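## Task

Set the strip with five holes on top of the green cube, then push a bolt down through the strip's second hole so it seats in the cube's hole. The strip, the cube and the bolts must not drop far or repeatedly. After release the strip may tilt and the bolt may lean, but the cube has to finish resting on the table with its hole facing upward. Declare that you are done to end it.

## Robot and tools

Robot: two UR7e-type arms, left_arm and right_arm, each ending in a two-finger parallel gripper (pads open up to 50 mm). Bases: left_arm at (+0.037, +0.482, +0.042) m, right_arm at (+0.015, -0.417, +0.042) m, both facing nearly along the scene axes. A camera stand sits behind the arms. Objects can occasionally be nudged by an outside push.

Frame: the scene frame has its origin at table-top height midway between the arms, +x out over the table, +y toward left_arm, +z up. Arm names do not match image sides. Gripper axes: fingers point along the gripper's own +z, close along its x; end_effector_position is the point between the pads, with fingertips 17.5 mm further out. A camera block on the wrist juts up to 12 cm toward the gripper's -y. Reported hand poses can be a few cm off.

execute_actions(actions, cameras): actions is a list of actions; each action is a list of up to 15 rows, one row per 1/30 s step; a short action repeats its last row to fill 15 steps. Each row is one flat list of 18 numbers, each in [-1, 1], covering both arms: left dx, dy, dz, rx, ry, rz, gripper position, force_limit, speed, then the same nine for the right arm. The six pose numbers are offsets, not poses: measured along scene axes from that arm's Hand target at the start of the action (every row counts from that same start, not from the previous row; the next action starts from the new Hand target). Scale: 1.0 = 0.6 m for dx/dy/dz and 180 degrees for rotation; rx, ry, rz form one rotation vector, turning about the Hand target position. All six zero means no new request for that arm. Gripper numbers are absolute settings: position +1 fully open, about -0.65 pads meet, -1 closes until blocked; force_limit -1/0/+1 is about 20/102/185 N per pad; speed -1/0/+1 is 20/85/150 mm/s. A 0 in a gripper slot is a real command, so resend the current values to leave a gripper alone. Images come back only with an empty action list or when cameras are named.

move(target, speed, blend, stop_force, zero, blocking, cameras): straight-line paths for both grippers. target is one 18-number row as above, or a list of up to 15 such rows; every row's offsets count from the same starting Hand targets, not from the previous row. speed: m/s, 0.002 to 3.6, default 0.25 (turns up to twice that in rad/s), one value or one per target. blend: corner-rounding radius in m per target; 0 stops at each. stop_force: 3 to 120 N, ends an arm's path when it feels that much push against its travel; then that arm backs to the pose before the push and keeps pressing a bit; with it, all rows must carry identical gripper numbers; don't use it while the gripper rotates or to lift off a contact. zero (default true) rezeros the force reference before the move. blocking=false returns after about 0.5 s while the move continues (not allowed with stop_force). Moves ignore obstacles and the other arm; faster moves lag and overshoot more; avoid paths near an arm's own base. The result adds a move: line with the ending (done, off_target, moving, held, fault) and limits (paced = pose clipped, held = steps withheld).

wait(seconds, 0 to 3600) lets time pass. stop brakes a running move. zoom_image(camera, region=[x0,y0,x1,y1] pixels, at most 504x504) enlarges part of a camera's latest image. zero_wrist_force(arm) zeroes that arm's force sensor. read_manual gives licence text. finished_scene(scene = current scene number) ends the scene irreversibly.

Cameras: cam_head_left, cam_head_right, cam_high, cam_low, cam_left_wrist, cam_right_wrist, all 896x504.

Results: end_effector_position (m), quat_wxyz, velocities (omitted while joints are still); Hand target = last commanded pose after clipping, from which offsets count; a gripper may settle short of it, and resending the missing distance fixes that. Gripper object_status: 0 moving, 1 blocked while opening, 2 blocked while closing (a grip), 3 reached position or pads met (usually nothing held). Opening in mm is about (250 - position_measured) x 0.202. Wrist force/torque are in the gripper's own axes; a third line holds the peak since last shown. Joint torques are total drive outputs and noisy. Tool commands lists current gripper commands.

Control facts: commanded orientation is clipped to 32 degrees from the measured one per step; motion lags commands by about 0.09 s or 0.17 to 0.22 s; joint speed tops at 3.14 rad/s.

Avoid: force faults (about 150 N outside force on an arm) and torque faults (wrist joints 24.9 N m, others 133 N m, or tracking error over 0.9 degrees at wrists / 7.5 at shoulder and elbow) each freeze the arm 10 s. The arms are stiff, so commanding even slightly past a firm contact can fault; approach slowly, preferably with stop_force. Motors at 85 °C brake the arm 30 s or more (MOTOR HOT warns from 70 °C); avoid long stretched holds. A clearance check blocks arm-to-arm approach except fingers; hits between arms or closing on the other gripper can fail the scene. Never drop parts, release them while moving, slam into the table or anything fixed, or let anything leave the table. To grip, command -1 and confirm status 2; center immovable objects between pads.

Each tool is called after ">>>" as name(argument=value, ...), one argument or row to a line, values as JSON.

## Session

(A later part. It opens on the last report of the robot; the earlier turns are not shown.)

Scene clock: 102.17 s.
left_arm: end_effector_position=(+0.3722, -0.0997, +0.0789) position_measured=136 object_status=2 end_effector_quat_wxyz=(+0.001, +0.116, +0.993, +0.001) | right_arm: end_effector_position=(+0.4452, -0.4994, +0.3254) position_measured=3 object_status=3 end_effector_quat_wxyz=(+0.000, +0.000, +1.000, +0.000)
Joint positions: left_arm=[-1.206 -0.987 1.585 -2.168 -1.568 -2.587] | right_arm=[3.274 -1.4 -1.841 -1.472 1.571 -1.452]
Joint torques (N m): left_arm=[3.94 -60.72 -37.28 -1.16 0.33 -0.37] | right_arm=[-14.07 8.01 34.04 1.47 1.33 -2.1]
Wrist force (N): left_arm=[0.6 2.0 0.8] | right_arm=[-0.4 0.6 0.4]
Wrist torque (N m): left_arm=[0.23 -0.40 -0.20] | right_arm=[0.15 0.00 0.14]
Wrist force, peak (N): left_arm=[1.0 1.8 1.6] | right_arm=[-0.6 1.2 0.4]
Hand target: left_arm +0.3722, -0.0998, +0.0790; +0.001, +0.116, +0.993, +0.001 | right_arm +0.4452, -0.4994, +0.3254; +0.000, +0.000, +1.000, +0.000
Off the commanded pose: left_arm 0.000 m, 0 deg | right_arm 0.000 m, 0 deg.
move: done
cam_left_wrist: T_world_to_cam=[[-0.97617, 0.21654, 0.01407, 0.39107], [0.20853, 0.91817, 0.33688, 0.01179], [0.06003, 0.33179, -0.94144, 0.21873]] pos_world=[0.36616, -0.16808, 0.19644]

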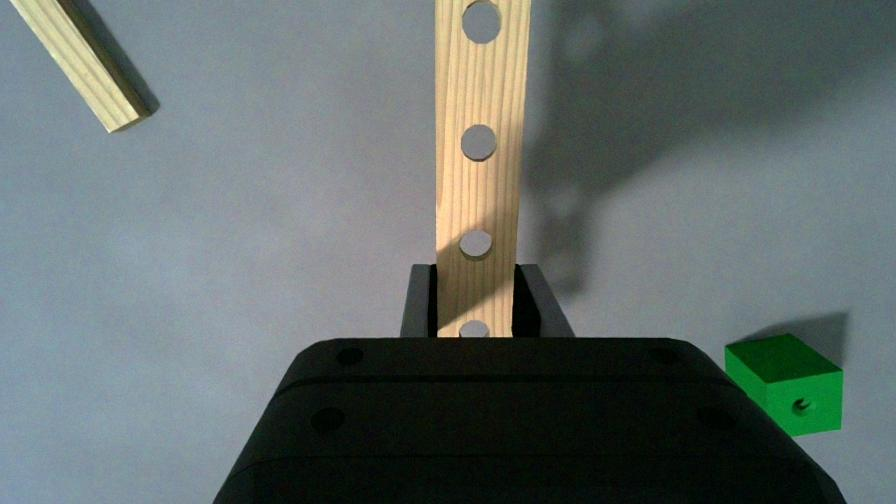

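>>> move(
  target=[
    [0,0,0.1167,0,0,0,-1,-0.7,-1,0,0,0,0,0,0,1,1,1],
    [-0.1908,0.2427,0.1167,0,0,0.0072,-1,-0.7,-1,0,0,0,0,0,0,1,1,1],
    [-0.1908,0.2427,0.01,0,0,0.0072,-1,-0.7,-1,0,0,0,0,0,0,1,1,1],
  ],
  speed=0.2,
  blend=[0.03,0.03,0],
  cameras=["cam_left_wrist","cam_low"],
)

>>> zoom_image(
  camera="cam_left_wrist",
  region=[420, 90, 540, 190],
)

Scene clock: 105.63 s.
left_arm: end_effector_position=(+0.2577, +0.0459, +0.0851) position_measured=136 object_status=2 end_effector_quat_wxyz=(+0.001, +0.105, +0.995, +0.001) | right_arm: end_effector_position=(+0.4452, -0.4994, +0.3254) position_measured=3 object_status=3 end_effector_quat_wxyz=(+0.000, +0.000, +1.000, +0.000)
Joint positions: left_arm=[-1.336 -1.354 2.132 -2.347 -1.569 -2.74] | right_arm=[3.274 -1.4 -1.841 -1.472 1.571 -1.452]
Joint torques (N m): left_arm=[-10.04 -17.1 -10.05 -5.5 1.29 -1.58] | right_arm=[-14.52 8.12 34.65 1.39 1.48 -2.28]
Wrist force (N): left_arm=[1.0 1.8 0.9] | right_arm=[-0.6 0.9 0.5]
Wrist torque (N m): left_arm=[0.22 -0.46 -0.23] | right_arm=[0.19 0.04 0.14]
Wrist force, peak (N): left_arm=[0.8 2.1 2.6] | right_arm=[-0.4 1.2 0.6]
Hand target: left_arm +0.2577, +0.0459, +0.0850; +0.001, +0.105, +0.995, +0.001 | right_arm +0.4452, -0.4994, +0.3254; +0.000, +0.000, +1.000, +0.000
Off the commanded pose: left_arm 0.000 m, 0 deg | right_arm 0.000 m, 0 deg.
move: done
cam_left_wrist: T_world_to_cam=[[-0.98082, 0.1944, 0.01404, 0.24997], [0.1877, 0.92264, 0.33691, -0.09496], [0.05254, 0.33308, -0.94143, 0.18499]] pos_world=[0.25328, -0.0226, 0.20264]
Images, in order (width x height): cam_low 896x504, cam_left_wrist 896x504.

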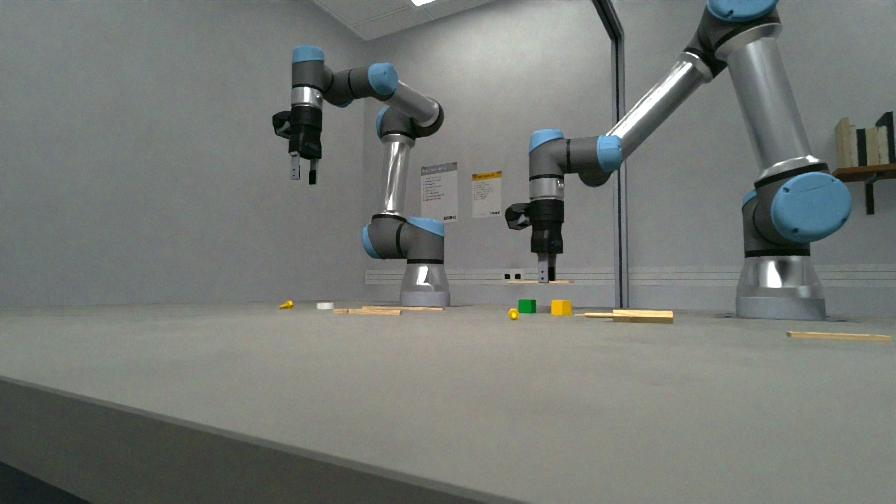

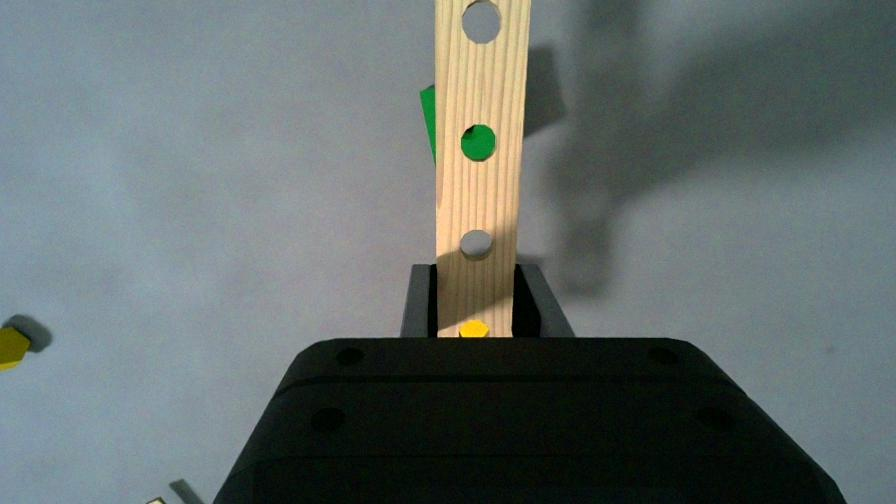

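Scaled by 4.200 from the camera's image (finer frame: 1280x720).

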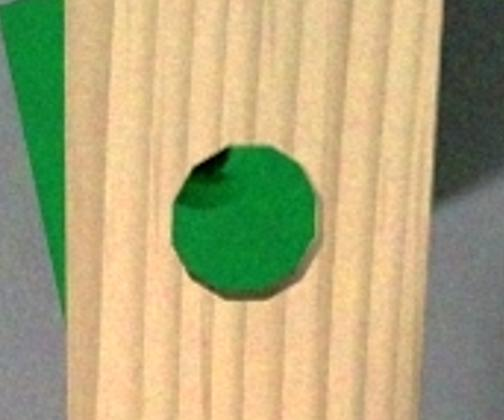

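>>> move(
  target=[0,0,-0.05,0,0,0,-1,-0.7,-1,0,0,0,0,0,0,1,1,1],
  speed=0.08,
  cameras=["cam_left_wrist"],
)

>>> zoom_image(
  camera="cam_left_wrist",
  region=[420, 90, 540, 190],
)

Scene clock: 109.27 s.
left_arm: end_effector_position=(+0.2577, +0.0458, +0.0551) position_measured=136 object_status=2 end_effector_quat_wxyz=(+0.001, +0.105, +0.995, +0.001) | right_arm: end_effector_position=(+0.4452, -0.4994, +0.3254) position_measured=3 object_status=3 end_effector_quat_wxyz=(+0.000, +0.000, +1.000, +0.000)
Joint positions: left_arm=[-1.336 -1.293 2.159 -2.436 -1.569 -2.74] | right_arm=[3.274 -1.4 -1.841 -1.472 1.571 -1.452]
Joint torques (N m): left_arm=[3.46 -17.08 -8.44 -5.32 0.98 0.51] | right_arm=[-14.45 8.5 35.08 1.54 1.45 -2.06]
Wrist force (N): left_arm=[1.1 2.2 0.6] | right_arm=[-0.3 0.7 0.6]
Wrist torque (N m): left_arm=[0.27 -0.47 -0.21] | right_arm=[0.16 -0.02 0.14]
Wrist force, peak (N): left_arm=[1.0 2.1 1.3] | right_arm=[-0.8 1.1 0.4]
Hand target: left_arm +0.2577, +0.0459, +0.0550; +0.001, +0.105, +0.995, +0.001 | right_arm +0.4452, -0.4994, +0.3254; +0.000, +0.000, +1.000, +0.000
Off the commanded pose: left_arm 0.000 m, 0 deg | right_arm 0.000 m, 0 deg.
move: done
cam_left_wrist: T_world_to_cam=[[-0.98082, 0.19442, 0.01405, 0.25029], [0.18772, 0.92263, 0.33691, -0.08484], [0.05254, 0.33308, -0.94143, 0.15676]] pos_world=[0.25318, -0.0226, 0.17264]

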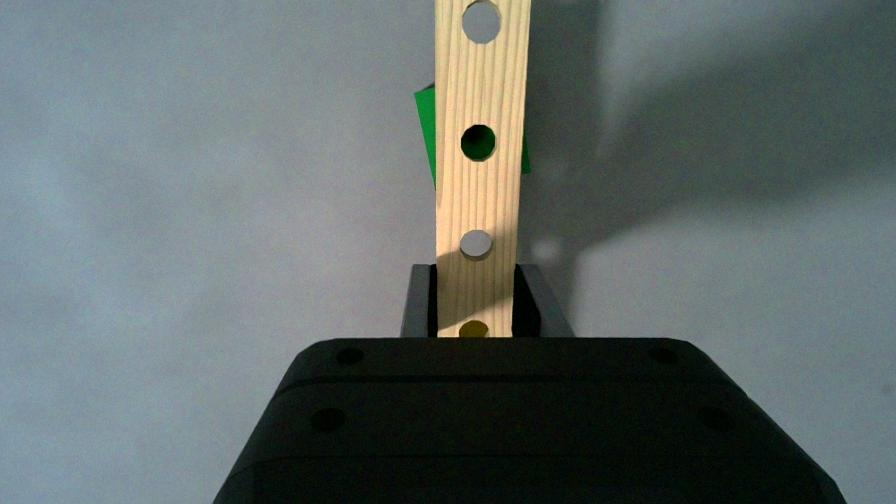

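Scaled by 4.200 from the camera's image (finer frame: 1280x720).

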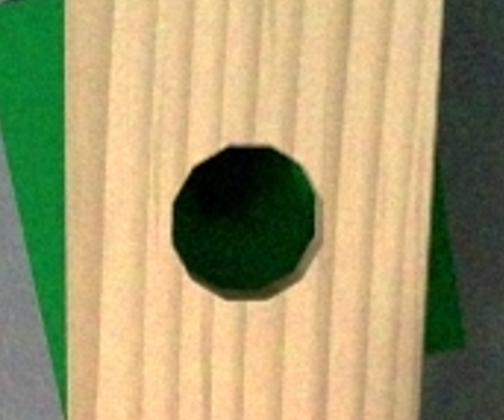

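>>> move(
  target=[0.0004,-0.0032,0,0,0,0,-1,-0.7,-1,0,0,0,0,0,0,1,1,1],
  speed=0.05,
)

>>> move(
  target=[0,0,-0.014,0,0,0,-1,-0.7,-1,0,0,0,0,0,0,1,1,1],
  speed=0.006,
  stop_force=3,
  cameras=["cam_left_wrist","cam_low"],
)

>>> zoom_image(
  camera="cam_left_wrist",
  region=[420, 90, 540, 190],
)

>>> zoom_image(
  camera="cam_low",
  region=[500, 260, 590, 330],
)

Scene clock: 110.83 s.
left_arm: end_effector_position=(+0.2580, +0.0440, +0.0550) position_measured=136 object_status=2 end_effector_quat_wxyz=(+0.001, +0.104, +0.995, +0.001) | right_arm: end_effector_position=(+0.4452, -0.4994, +0.3254) position_measured=3 object_status=3 end_effector_quat_wxyz=(+0.000, +0.000, +1.000, +0.000)
Joint positions: left_arm=[-1.336 -1.289 2.154 -2.435 -1.569 -2.74] | right_arm=[3.274 -1.4 -1.841 -1.472 1.571 -1.452]
Joint torques (N m): left_arm=[-9.39 -17.22 -32.97 -1.29 1.02 -1.69] | right_arm=[-13.77 7.38 34.95 1.47 1.53 -2.01]
Wrist force (N): left_arm=[0.8 2.0 0.5] | right_arm=[-0.4 0.7 0.4]
Wrist torque (N m): left_arm=[0.24 -0.42 -0.21] | right_arm=[0.16 0.00 0.14]
Wrist force, peak (N): left_arm=[1.2 2.7 0.9] | right_arm=[-0.4 1.2 0.5]
Hand target: left_arm +0.2580, +0.0439, +0.0550; +0.001, +0.105, +0.995, +0.001 | right_arm +0.4452, -0.4994, +0.3254; +0.000, +0.000, +1.000, +0.000
Off the commanded pose: left_arm 0.000 m, 0 deg | right_arm 0.000 m, 0 deg.
move: done

Scene clock: 113.47 s.
left_arm: end_effector_position=(+0.2580, +0.0439, +0.0486) position_measured=136 object_status=2 end_effector_quat_wxyz=(+0.001, +0.105, +0.995, +0.001) | right_arm: end_effector_position=(+0.4452, -0.4994, +0.3254) position_measured=3 object_status=3 end_effector_quat_wxyz=(+0.000, +0.000, +1.000, +0.000)
Joint positions: left_arm=[-1.337 -1.275 2.159 -2.453 -1.569 -2.74] | right_arm=[3.274 -1.4 -1.841 -1.472 1.571 -1.452]
Joint torques (N m): left_arm=[-9.8 -43.11 -31.34 -2.05 1.02 -1.67] | right_arm=[-13.8 7.82 34.75 1.46 1.51 -2]
Wrist force (N): left_arm=[0.9 1.4 -2.4] | right_arm=[-0.5 0.8 0.2]
Wrist torque (N m): left_arm=[0.25 -0.49 -0.20] | right_arm=[0.17 0.02 0.14]
Wrist force, peak (N): left_arm=[2.7 5.9 -16.0] | right_arm=[-0.2 1.2 0.8]
Hand target: left_arm +0.2580, +0.0439, +0.0486; +0.001, +0.105, +0.995, +0.001 (not the last commanded pose) | right_arm +0.4452, -0.4994, +0.3254; +0.000, +0.000, +1.000, +0.000
Off the commanded pose: left_arm 0.002 m, 0 deg | right_arm 0.000 m, 0 deg.
move: contact (left_arm)
cam_left_wrist: T_world_to_cam=[[-0.98082, 0.19442, 0.01405, 0.25104], [0.18772, 0.92263, 0.33691, -0.08095], [0.05254, 0.33308, -0.94143, 0.15126]] pos_world=[0.25348, -0.0245, 0.16614]
Images, in order (width x height): cam_low 896x504, cam_left_wrist 896x504.

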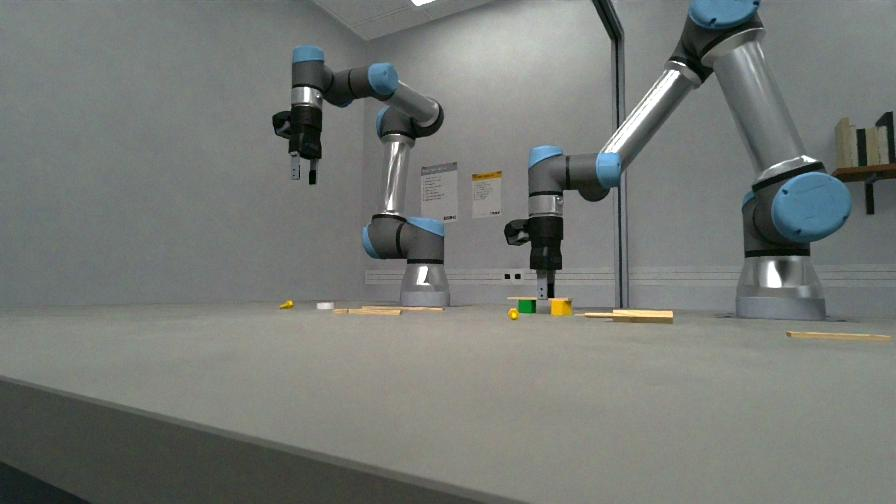

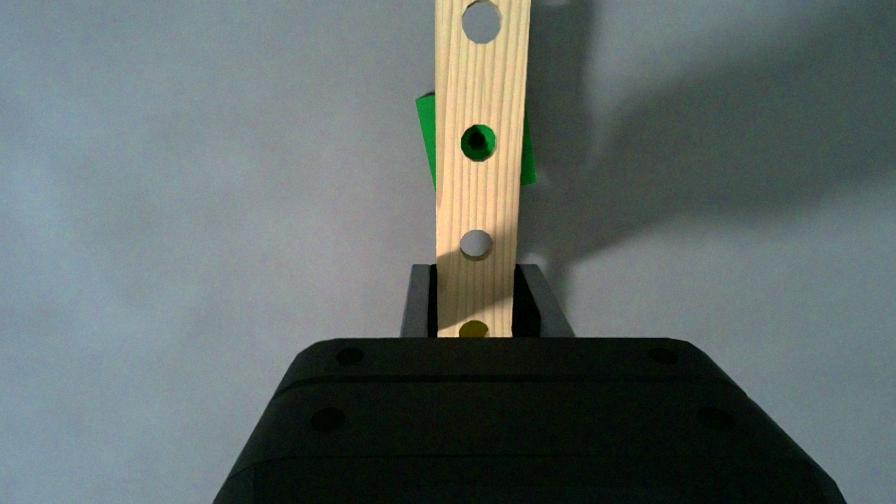

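Scaled by 4.200 from the camera's image (finer frame: 1280x720).

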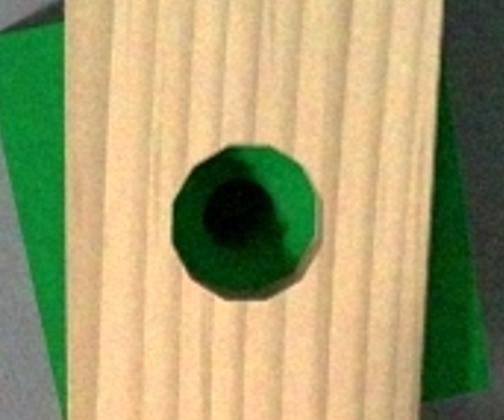

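Scaled by 5.600 from the camera's image (finer frame: 1280x720).

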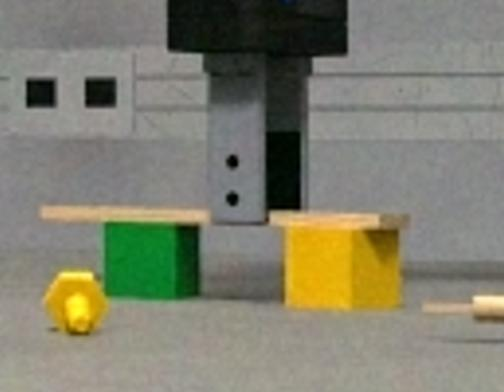

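>>> move(
  target=[
    [0,0,0.0008,0,0,0,-1,-0.7,-1,0,0,0,0,0,0,1,1,1],
    [0,0,0.0008,0,0,0,1,-0.7,-1,0,0,0,0,0,0,1,1,1],
    [0,0,0.2,0,0,0,1,-0.7,-1,0,0,0,0,0,0,1,1,1],
  ],
  speed=[0.02,0.02,0.12],
  cameras=["cam_left_wrist","cam_low","cam_high"],
)

>>> zoom_image(
  camera="cam_left_wrist",
  region=[420, 120, 500, 200],
)

>>> zoom_image(
  camera="cam_low",
  region=[500, 260, 590, 330],
)

Scene clock: 117.93 s.
left_arm: end_effector_position=(+0.2580, +0.0439, +0.1686) position_measured=3 object_status=3 end_effector_quat_wxyz=(+0.001, +0.105, +0.995, +0.001) | right_arm: end_effector_position=(+0.4452, -0.4994, +0.3254) position_measured=3 object_status=3 end_effector_quat_wxyz=(+0.000, +0.000, +1.000, +0.000)
Joint positions: left_arm=[-1.336 -1.487 2.023 -2.105 -1.568 -2.74] | right_arm=[3.274 -1.4 -1.841 -1.472 1.571 -1.452]
Joint torques (N m): left_arm=[-10.6 -39.48 -39.57 -1.24 -0.59 -1.53] | right_arm=[-13.86 7.74 33.41 1.53 1.48 -2.13]
Wrist force (N): left_arm=[0.9 1.9 0.7] | right_arm=[-0.5 0.6 0.6]
Wrist torque (N m): left_arm=[0.23 -0.43 -0.23] | right_arm=[0.15 0.03 0.14]
Wrist force, peak (N): left_arm=[1.0 1.5 -2.3] | right_arm=[-0.4 1.1 0.7]
Hand target: left_arm +0.2580, +0.0439, +0.1686; +0.001, +0.105, +0.995, +0.001 | right_arm +0.4452, -0.4994, +0.3254; +0.000, +0.000, +1.000, +0.000
Off the commanded pose: left_arm 0.000 m, 0 deg | right_arm 0.000 m, 0 deg.
move: done
cam_left_wrist: T_world_to_cam=[[-0.98084, 0.19431, 0.01401, 0.24937], [0.1876, 0.92266, 0.33691, -0.12135], [0.05254, 0.33308, -0.94143, 0.26423]] pos_world=[0.25348, -0.0245, 0.28614]
Images, in order (width x height): cam_high 896x504, cam_low 896x504, cam_left_wrist 896x504.

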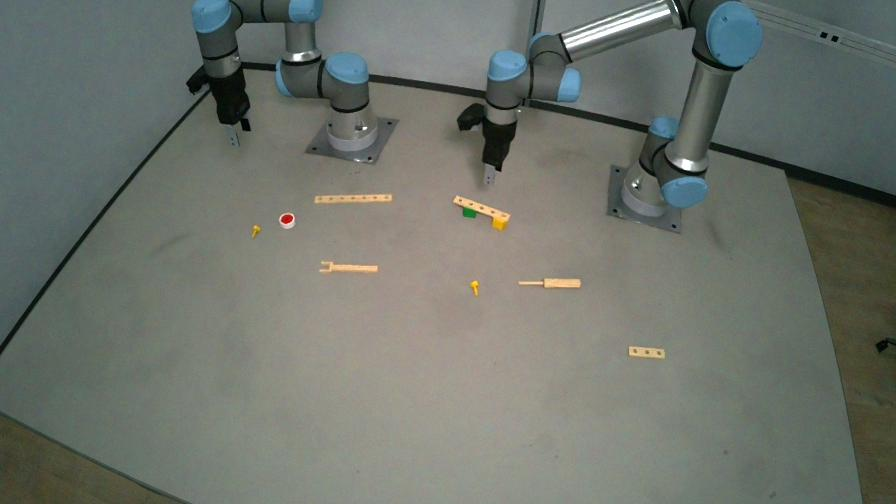

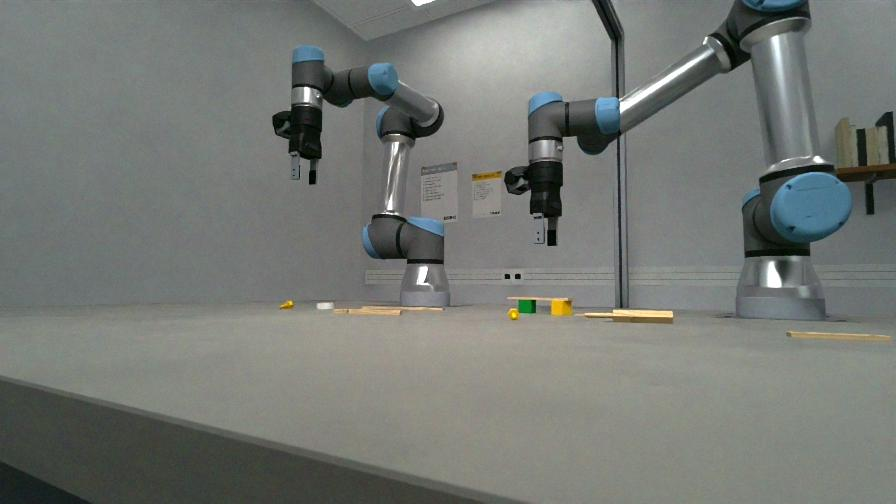

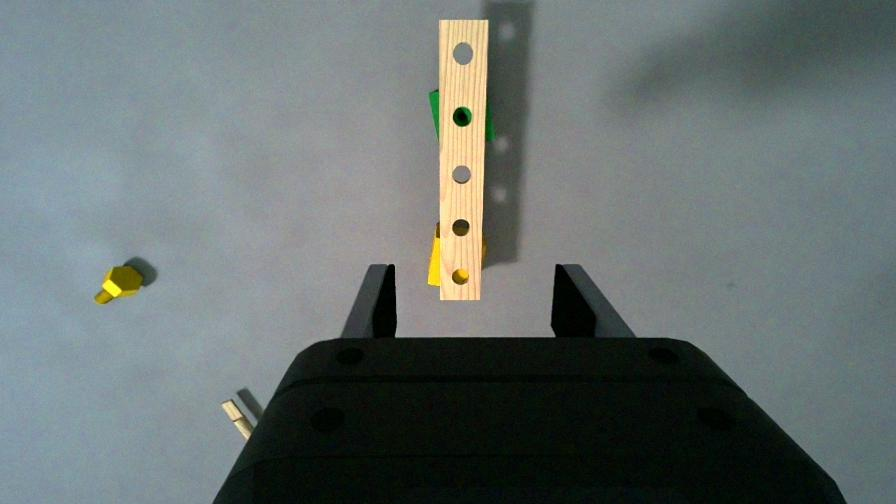

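Scaled by 6.300 from the camera's image (finer frame: 1280x720).

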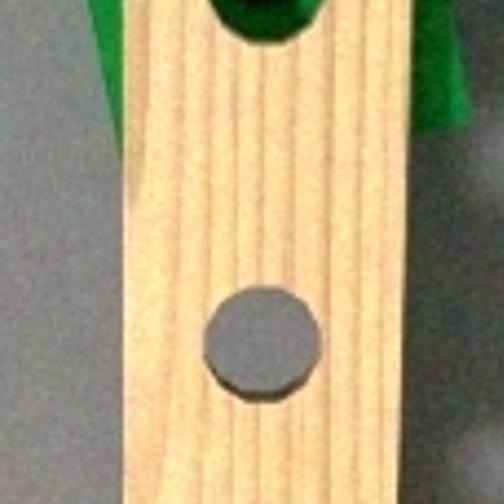

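Scaled by 5.600 from the camera's image (finer frame: 1280x720).

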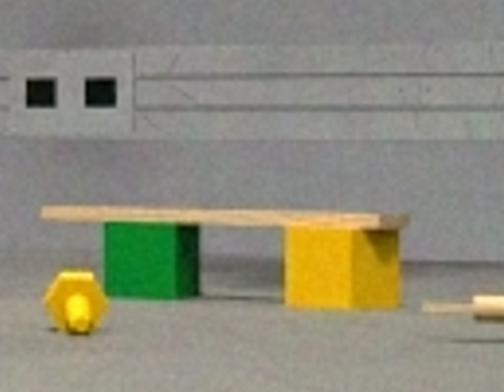

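>>> move(
  target=[0.3467,0.0118,-0.02,0,0,0.689,1,1,1,0,0,0,0,0,0,1,1,1],
  speed=0.5,
  cameras=["cam_left_wrist"],
)

>>> zoom_image(
  camera="cam_left_wrist",
  region=[420, 90, 540, 210],
)

Scene clock: 122.23 s.
left_arm: end_effector_position=(+0.4660, +0.0510, +0.1566) position_measured=3 object_status=3 end_effector_quat_wxyz=(+0.000, +0.829, -0.559, -0.001) | right_arm: end_effector_position=(+0.4452, -0.4994, +0.3254) position_measured=3 object_status=3 end_effector_quat_wxyz=(+0.000, +0.000, +1.000, +0.000)
Joint positions: left_arm=[-0.965 -1.212 1.707 -2.064 -1.573 -4.533] | right_arm=[3.274 -1.4 -1.841 -1.472 1.571 -1.452]
Joint torques (N m): left_arm=[8.43 -26.37 -39.99 -1.28 1.49 -1.59] | right_arm=[-13.68 8.47 34.26 1.51 1.56 -2.12]
Wrist force (N): left_arm=[0.5 1.9 0.7] | right_arm=[-0.3 0.9 0.2]
Wrist torque (N m): left_arm=[0.23 -0.38 -0.23] | right_arm=[0.19 -0.01 0.14]
Wrist force, peak (N): left_arm=[1.7 2.0 0.8] | right_arm=[-0.4 1.2 0.6]
Hand target: left_arm +0.4660, +0.0510, +0.1566; +0.000, +0.829, -0.559, -0.001 | right_arm +0.4452, -0.4994, +0.3254; +0.000, +0.000, +1.000, +0.000
Off the commanded pose: left_arm 0.000 m, 0 deg | right_arm 0.000 m, 0 deg.
move: done
cam_left_wrist: T_world_to_cam=[[0.38741, -0.9218, 0.01411, -0.12848], [-0.86982, -0.36041, 0.33693, 0.39522], [-0.3055, -0.1428, -0.94142, 0.43083]] pos_world=[0.52516, 0.08553, 0.27424]

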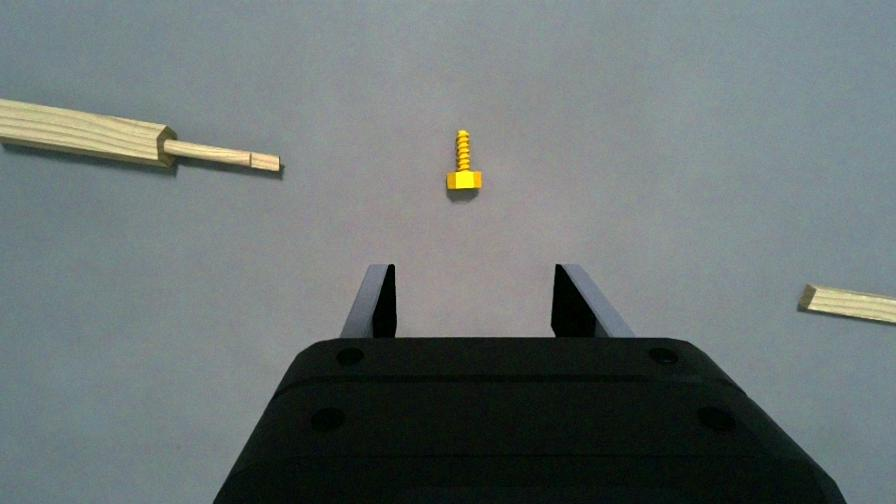

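Scaled by 4.200 from the camera's image (finer frame: 1280x720).

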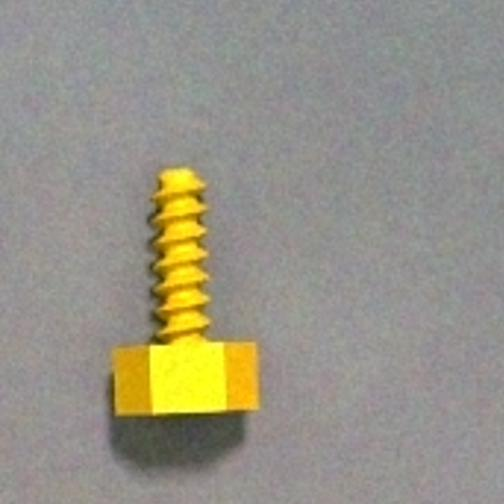

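>>> move(
  target=[
    [-0.0532,-0.029,0,0.1119,-0.2542,0.0181,1,1,1,0,0,0,0,0,0,1,1,1],
    [-0.0532,-0.029,-0.1605,0.1119,-0.2542,0.0181,1,1,1,0,0,0,0,0,0,1,1,1],
  ],
  speed=0.25,
  blend=[0.02,0],
  cameras=["cam_left_wrist"],
)

>>> zoom_image(
  camera="cam_left_wrist",
  region=[410, 190, 530, 310],
)

Scene clock: 126.47 s.
left_arm: end_effector_position=(+0.4340, +0.0336, +0.0604) position_measured=3 object_status=3 end_effector_quat_wxyz=(-0.357, +0.767, -0.484, +0.224) | right_arm: end_effector_position=(+0.4452, -0.4994, +0.3254) position_measured=3 object_status=3 end_effector_quat_wxyz=(+0.000, +0.000, +1.000, +0.000)
Joint positions: left_arm=[-1.372 -1.019 1.918 -2.141 -0.749 -5.146] | right_arm=[3.274 -1.4 -1.841 -1.472 1.571 -1.452]
Joint torques (N m): left_arm=[9.21 -27.88 -31.9 -4.34 2.96 1.43] | right_arm=[-13.3 8.14 34.4 1.64 1.39 -2.14]
Wrist force (N): left_arm=[0.5 1.1 0.4] | right_arm=[-0.4 0.9 0.5]
Wrist torque (N m): left_arm=[0.25 -0.25 -0.06] | right_arm=[0.18 0.00 0.14]
Wrist force, peak (N): left_arm=[0.3 2.9 1.4] | right_arm=[-0.8 1.2 0.3]
Hand target: left_arm +0.4341, +0.0336, +0.0603; -0.357, +0.767, -0.484, +0.224 | right_arm +0.4452, -0.4994, +0.3254; +0.000, +0.000, +1.000, +0.000
Off the commanded pose: left_arm 0.000 m, 0 deg | right_arm 0.000 m, 0 deg.
move: done
cam_left_wrist: T_world_to_cam=[[0.42879, -0.90319, 0.01958, -0.14961], [-0.77567, -0.37918, -0.50453, 0.40429], [0.46312, 0.20115, -0.86317, -0.02192]] pos_world=[0.38789, 0.02259, 0.18799]

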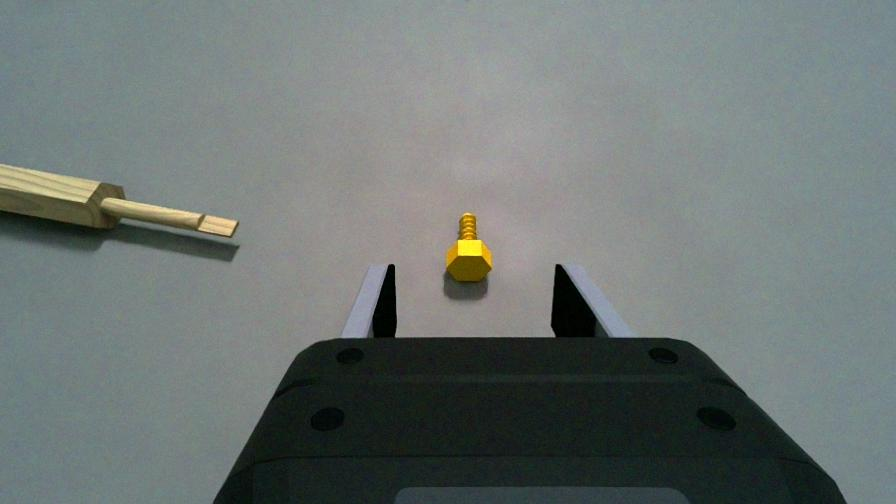

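Scaled by 4.200 from the camera's image (finer frame: 1280x720).

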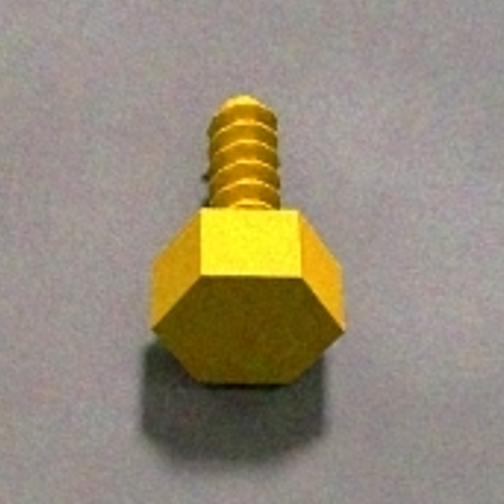

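>>> move(
  target=[0.0591,0.0275,-0.0652,0,0,0,1,1,1,0,0,0,0,0,0,1,1,1],
  speed=0.05,
  stop_force=5,
)

>>> move(
  target=[0,0,0,0,0,0,-1,-0.8,-1,0,0,0,0,0,0,1,1,1],
  cameras=["cam_left_wrist","cam_low"],
)

>>> zoom_image(
  camera="cam_left_wrist",
  region=[420, 230, 540, 350],
)

Scene clock: 129.50 s.
left_arm: end_effector_position=(+0.4695, +0.0501, +0.0212) position_measured=3 object_status=3 end_effector_quat_wxyz=(-0.357, +0.767, -0.484, +0.224) | right_arm: end_effector_position=(+0.4452, -0.4994, +0.3254) position_measured=3 object_status=3 end_effector_quat_wxyz=(+0.000, +0.000, +1.000, +0.000)
Joint positions: left_arm=[-1.305 -0.929 1.935 -2.32 -0.73 -5.05] | right_arm=[3.274 -1.4 -1.841 -1.472 1.571 -1.452]
Joint torques (N m): left_arm=[9.62 -28.76 -5.46 -4.48 3.02 1.25] | right_arm=[-13.5 8.03 33.86 1.5 1.33 -2.12]
Wrist force (N): left_arm=[0.6 1.1 0.1] | right_arm=[-0.4 0.9 0.5]
Wrist torque (N m): left_arm=[0.27 -0.27 -0.04] | right_arm=[0.19 0.00 0.14]
Wrist force, peak (N): left_arm=[0.6 1.5 0.4] | right_arm=[-0.7 1.0 0.5]
Hand target: left_arm +0.4695, +0.0501, +0.0212; -0.357, +0.767, -0.484, +0.224 | right_arm +0.4452, -0.4994, +0.3254; +0.000, +0.000, +1.000, +0.000
Off the commanded pose: left_arm 0.000 m, 0 deg | right_arm 0.000 m, 0 deg.
move: done

Scene clock: 131.37 s.
left_arm: end_effector_position=(+0.4695, +0.0501, +0.0212) position_measured=162 object_status=2 end_effector_quat_wxyz=(-0.357, +0.767, -0.484, +0.224) | right_arm: end_effector_position=(+0.4452, -0.4994, +0.3254) position_measured=3 object_status=3 end_effector_quat_wxyz=(+0.000, +0.000, +1.000, +0.000)
Joint positions: left_arm=[-1.305 -0.929 1.935 -2.32 -0.73 -5.05] | right_arm=[3.274 -1.4 -1.841 -1.472 1.571 -1.452]
Joint torques (N m): left_arm=[10.58 -29.47 -5.2 -4.43 2.68 1.17] | right_arm=[-14.37 7.92 33.9 1.5 1.39 -2.05]
Wrist force (N): left_arm=[0.5 1.1 -0.1] | right_arm=[-0.4 1.2 0.4]
Wrist torque (N m): left_arm=[0.26 -0.27 -0.04] | right_arm=[0.24 0.01 0.14]
Wrist force, peak (N): left_arm=[0.5 1.4 0.4] | right_arm=[-0.5 1.2 0.6]
Hand target: left_arm +0.4695, +0.0501, +0.0212; -0.357, +0.767, -0.484, +0.224 | right_arm +0.4452, -0.4994, +0.3254; +0.000, +0.000, +1.000, +0.000
Off the commanded pose: left_arm 0.000 m, 0 deg | right_arm 0.000 m, 0 deg.
move: done
cam_left_wrist: T_world_to_cam=[[0.42875, -0.90321, 0.01966, -0.14924], [-0.77569, -0.37919, -0.5045, 0.41827], [0.46313, 0.20106, -0.86319, -0.07549]] pos_world=[0.42339, 0.03899, 0.14879]
Images, in order (width x height): cam_low 896x504, cam_left_wrist 896x504.

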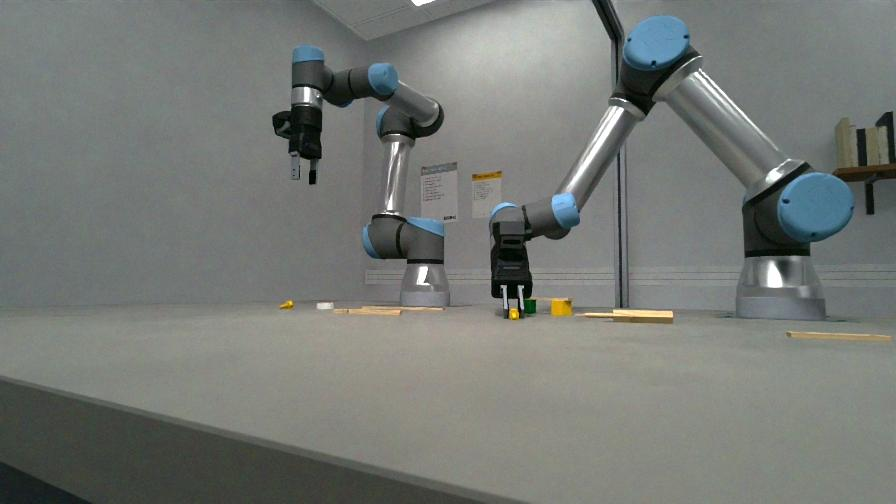

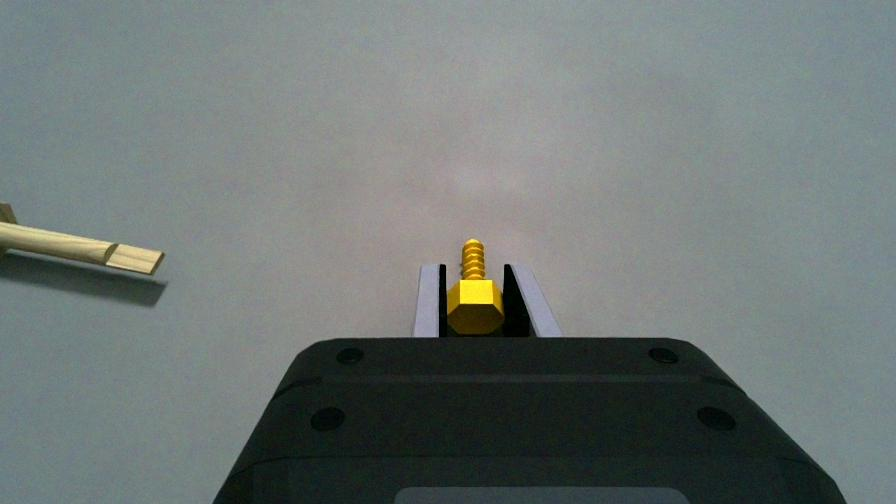

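Scaled by 4.200 from the camera's image (finer frame: 1280x720).

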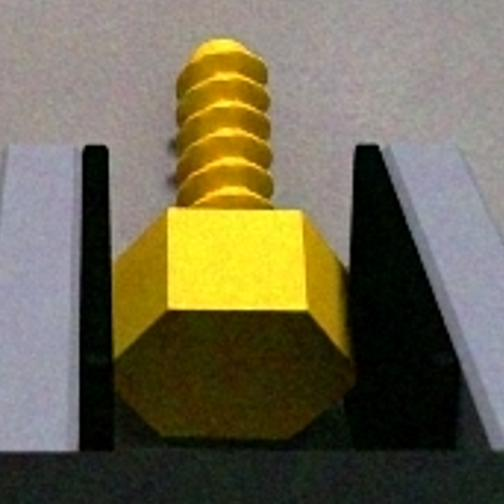

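>>> move(
  target=[
    [0,0,0.2313,0,0,0,-1,-0.8,-1,0,0,0,0,0,0,1,1,1],
    [-0.05,-0.0,0.2313,-0.1842,0.3861,0,-1,-0.8,-1,0,0,0,0,0,0,1,1,1],
    [-0.3577,-0.083,0.2313,-0.1842,0.3861,0,-1,-0.8,-1,0,0,0,0,0,0,1,1,1],
    [-0.3577,-0.083,0.11,-0.1842,0.3861,0,-1,-0.8,-1,0,0,0,0,0,0,1,1,1],
  ],
  speed=[0.25,0.25,0.25,0.12],
  blend=[0.02,0.02,0.01,0],
  cameras=["cam_left_wrist","cam_low"],
)

>>> zoom_image(
  camera="cam_left_wrist",
  region=[430, 200, 510, 280],
)

>>> zoom_image(
  camera="cam_low",
  region=[480, 250, 570, 330],
)

Scene clock: 137.43 s.
left_arm: end_effector_position=(+0.2549, +0.0003, +0.0873) position_measured=162 object_status=2 end_effector_quat_wxyz=(+0.198, +0.822, -0.519, -0.126) | right_arm: end_effector_position=(+0.4452, -0.4994, +0.3254) position_measured=3 object_status=3 end_effector_quat_wxyz=(+0.000, +0.000, +1.000, +0.000)
Joint positions: left_arm=[-1.131 -1.2 2.014 -2.407 -2.044 -4.766] | right_arm=[3.274 -1.4 -1.841 -1.472 1.571 -1.452]
Joint torques (N m): left_arm=[-10.47 -22.48 -9.26 -5.12 -1.36 -1.58] | right_arm=[-13.21 8.04 34.85 1.71 1.53 -2.15]
Wrist force (N): left_arm=[0.7 1.8 1.3] | right_arm=[-0.4 0.7 0.5]
Wrist torque (N m): left_arm=[0.11 -0.42 -0.35] | right_arm=[0.17 0.01 0.14]
Wrist force, peak (N): left_arm=[0.2 4.1 1.3] | right_arm=[-0.3 1.4 0.6]
Hand target: left_arm +0.2549, +0.0003, +0.0872; +0.198, +0.822, -0.519, -0.126 | right_arm +0.4452, -0.4994, +0.3254; +0.000, +0.000, +1.000, +0.000
Off the commanded pose: left_arm 0.000 m, 0 deg | right_arm 0.000 m, 0 deg.
move: done
cam_left_wrist: T_world_to_cam=[[0.44735, -0.89433, 0.0063, -0.10705], [-0.61543, -0.30271, 0.72775, 0.11778], [-0.64894, -0.32944, -0.68582, 0.35907]] pos_world=[0.35339, 0.0582, 0.16122]
Images, in order (width x height): cam_low 896x504, cam_left_wrist 896x504.

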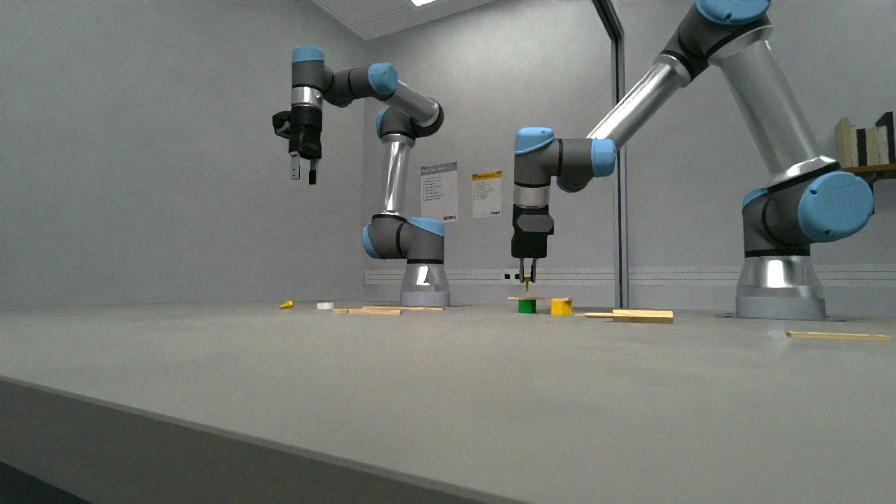

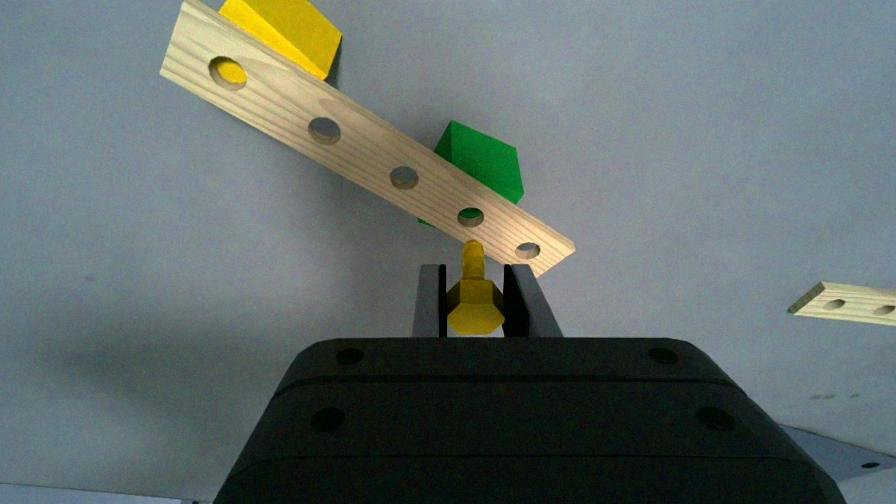

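Scaled by 6.300 from the camera's image (finer frame: 1280x720).

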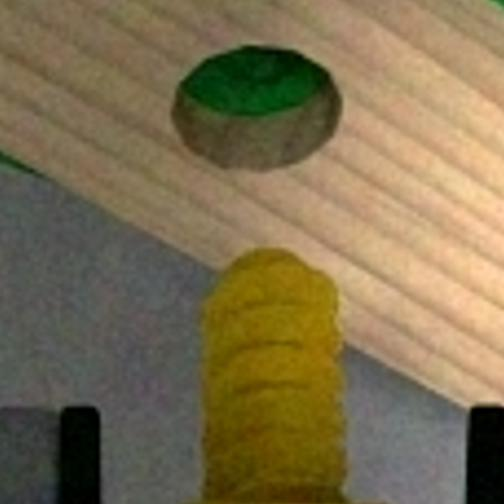

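Scaled by 5.600 from the camera's image (finer frame: 1280x720).

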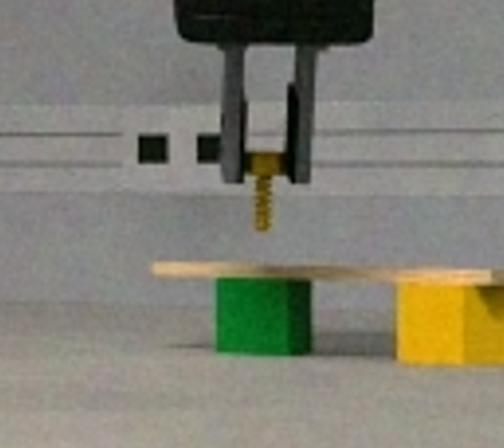

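>>> move(
  target=[0,0,-0.0305,0,0,0,-1,-0.8,-1,0,0,0,0,0,0,1,1,1],
  speed=0.025,
  stop_force=4,
  cameras=["cam_left_wrist"],
)

>>> zoom_image(
  camera="cam_left_wrist",
  region=[430, 210, 510, 290],
)

Scene clock: 140.37 s.
left_arm: end_effector_position=(+0.2549, +0.0003, +0.0689) position_measured=162 object_status=2 end_effector_quat_wxyz=(+0.198, +0.822, -0.519, -0.126) | right_arm: end_effector_position=(+0.4452, -0.4994, +0.3254) position_measured=3 object_status=3 end_effector_quat_wxyz=(+0.000, +0.000, +1.000, +0.000)
Joint positions: left_arm=[-1.131 -1.164 2.026 -2.456 -2.044 -4.766] | right_arm=[3.274 -1.4 -1.841 -1.472 1.571 -1.452]
Joint torques (N m): left_arm=[-9.45 -22.53 -8.3 -5.11 -1.5 -1.51] | right_arm=[-13.74 8.25 34.13 1.59 1.43 -2.1]
Wrist force (N): left_arm=[0.7 2.1 1.1] | right_arm=[-0.3 0.8 0.4]
Wrist torque (N m): left_arm=[0.17 -0.43 -0.34] | right_arm=[0.19 -0.01 0.14]
Wrist force, peak (N): left_arm=[0.6 2.1 1.2] | right_arm=[-0.5 1.1 0.5]
Hand target: left_arm +0.2549, +0.0003, +0.0689; +0.198, +0.822, -0.519, -0.126 | right_arm +0.4452, -0.4994, +0.3254; +0.000, +0.000, +1.000, +0.000
Off the commanded pose: left_arm 0.000 m, 0 deg | right_arm 0.000 m, 0 deg.
move: done
cam_left_wrist: T_world_to_cam=[[0.4473, -0.89436, 0.00637, -0.10693], [-0.61542, -0.30261, 0.7278, 0.13115], [-0.64899, -0.32946, -0.68576, 0.34646]] pos_world=[0.35339, 0.0582, 0.14282]

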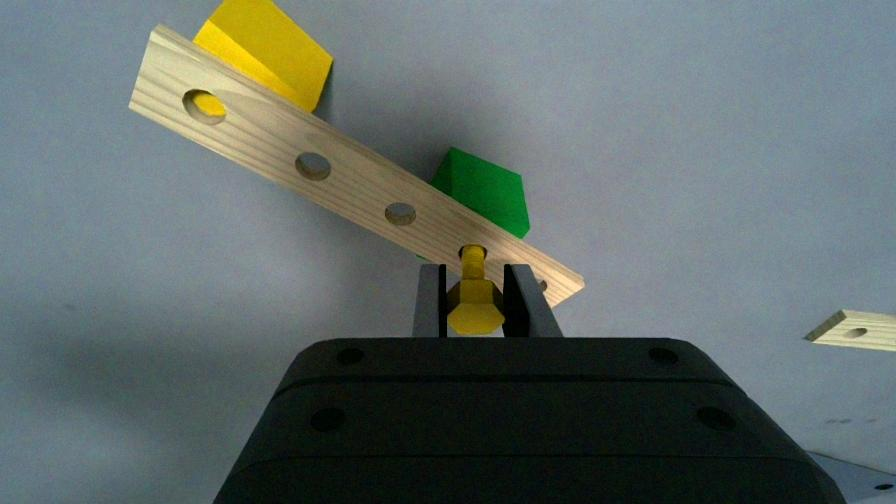

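Scaled by 6.300 from the camera's image (finer frame: 1280x720).

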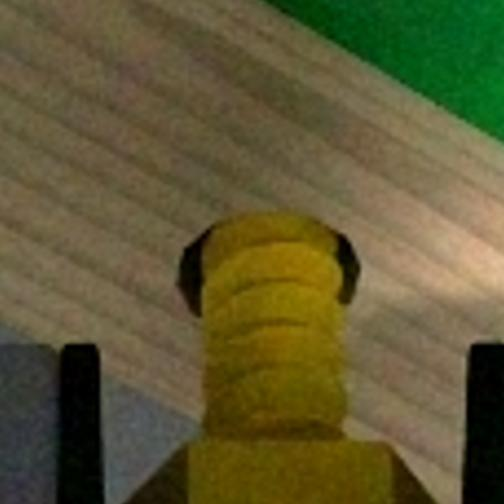

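>>> move(
  target=[0,0,-0.014,0,0,0,-1,-0.8,-1,0,0,0,0,0,0,1,1,1],
  speed=0.004,
  stop_force=3,
  cameras=["cam_left_wrist","cam_low"],
)

>>> zoom_image(
  camera="cam_left_wrist",
  region=[430, 210, 510, 290],
)

>>> zoom_image(
  camera="cam_low",
  region=[500, 275, 545, 325],
)

Scene clock: 143.13 s.
left_arm: end_effector_position=(+0.2549, +0.0004, +0.0657) position_measured=162 object_status=2 end_effector_quat_wxyz=(+0.198, +0.822, -0.519, -0.126) | right_arm: end_effector_position=(+0.4452, -0.4994, +0.3254) position_measured=3 object_status=3 end_effector_quat_wxyz=(+0.000, +0.000, +1.000, +0.000)
Joint positions: left_arm=[-1.131 -1.158 2.028 -2.464 -2.044 -4.766] | right_arm=[3.274 -1.4 -1.841 -1.472 1.571 -1.452]
Joint torques (N m): left_arm=[-10.67 -51.52 -26.21 -1.35 -1.45 -1.29] | right_arm=[-14.2 8.05 34.25 1.63 1.51 -2.08]
Wrist force (N): left_arm=[0.6 2.9 -0.3] | right_arm=[-0.2 0.7 0.4]
Wrist torque (N m): left_arm=[0.16 -0.48 -0.34] | right_arm=[0.16 -0.02 0.14]
Wrist force, peak (N): left_arm=[-0.6 5.8 -4.7] | right_arm=[-0.5 1.3 0.3]
Hand target: left_arm +0.2549, +0.0003, +0.0657; +0.198, +0.822, -0.519, -0.126 (not the last commanded pose) | right_arm +0.4452, -0.4994, +0.3254; +0.000, +0.000, +1.000, +0.000
Off the commanded pose: left_arm 0.005 m, 0 deg | right_arm 0.000 m, 0 deg.
move: contact (left_arm)
cam_left_wrist: T_world_to_cam=[[0.44733, -0.89435, 0.00627, -0.10681], [-0.61534, -0.30267, 0.72784, 0.13348], [-0.64904, -0.32944, -0.68572, 0.34431]] pos_world=[0.35339, 0.0583, 0.13962]
Images, in order (width x height): cam_low 896x504, cam_left_wrist 896x504.

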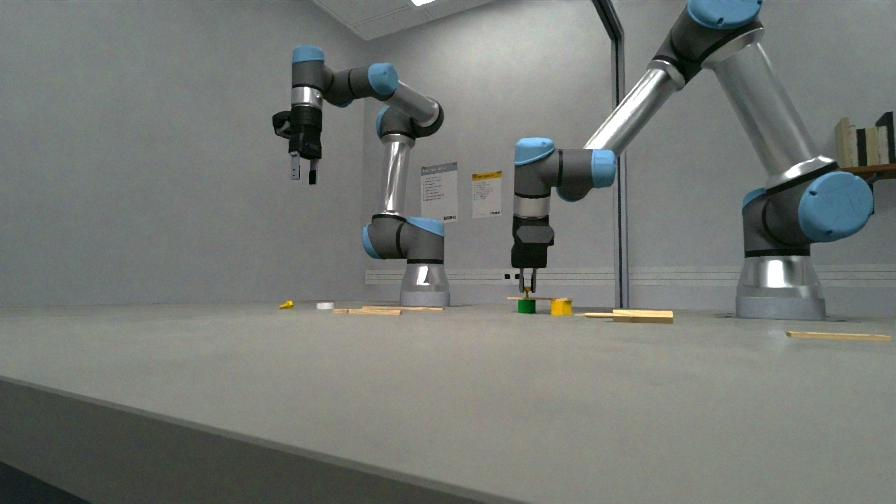

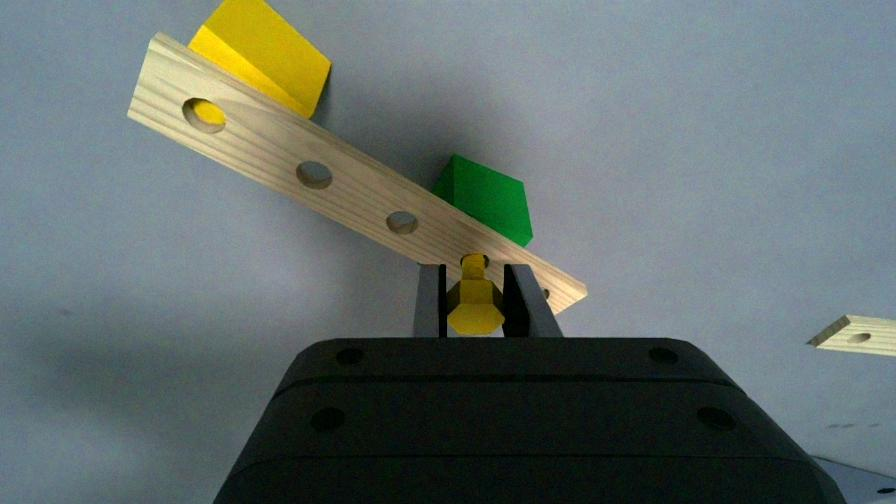

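Scaled by 6.300 from the camera's image (finer frame: 1280x720).

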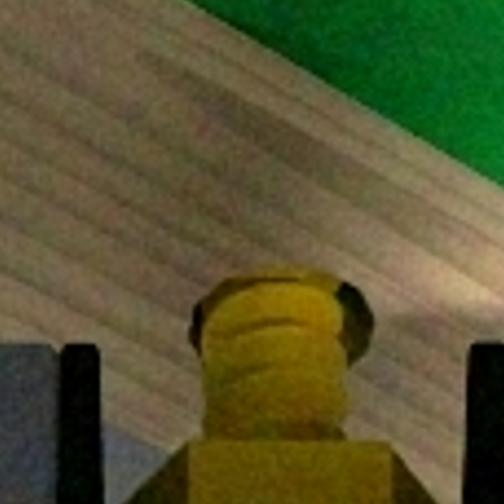

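Scaled by 10.080 from the camera's image (finer frame: 1280x720).

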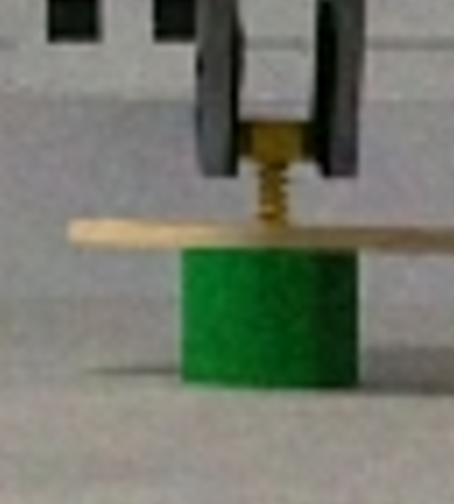

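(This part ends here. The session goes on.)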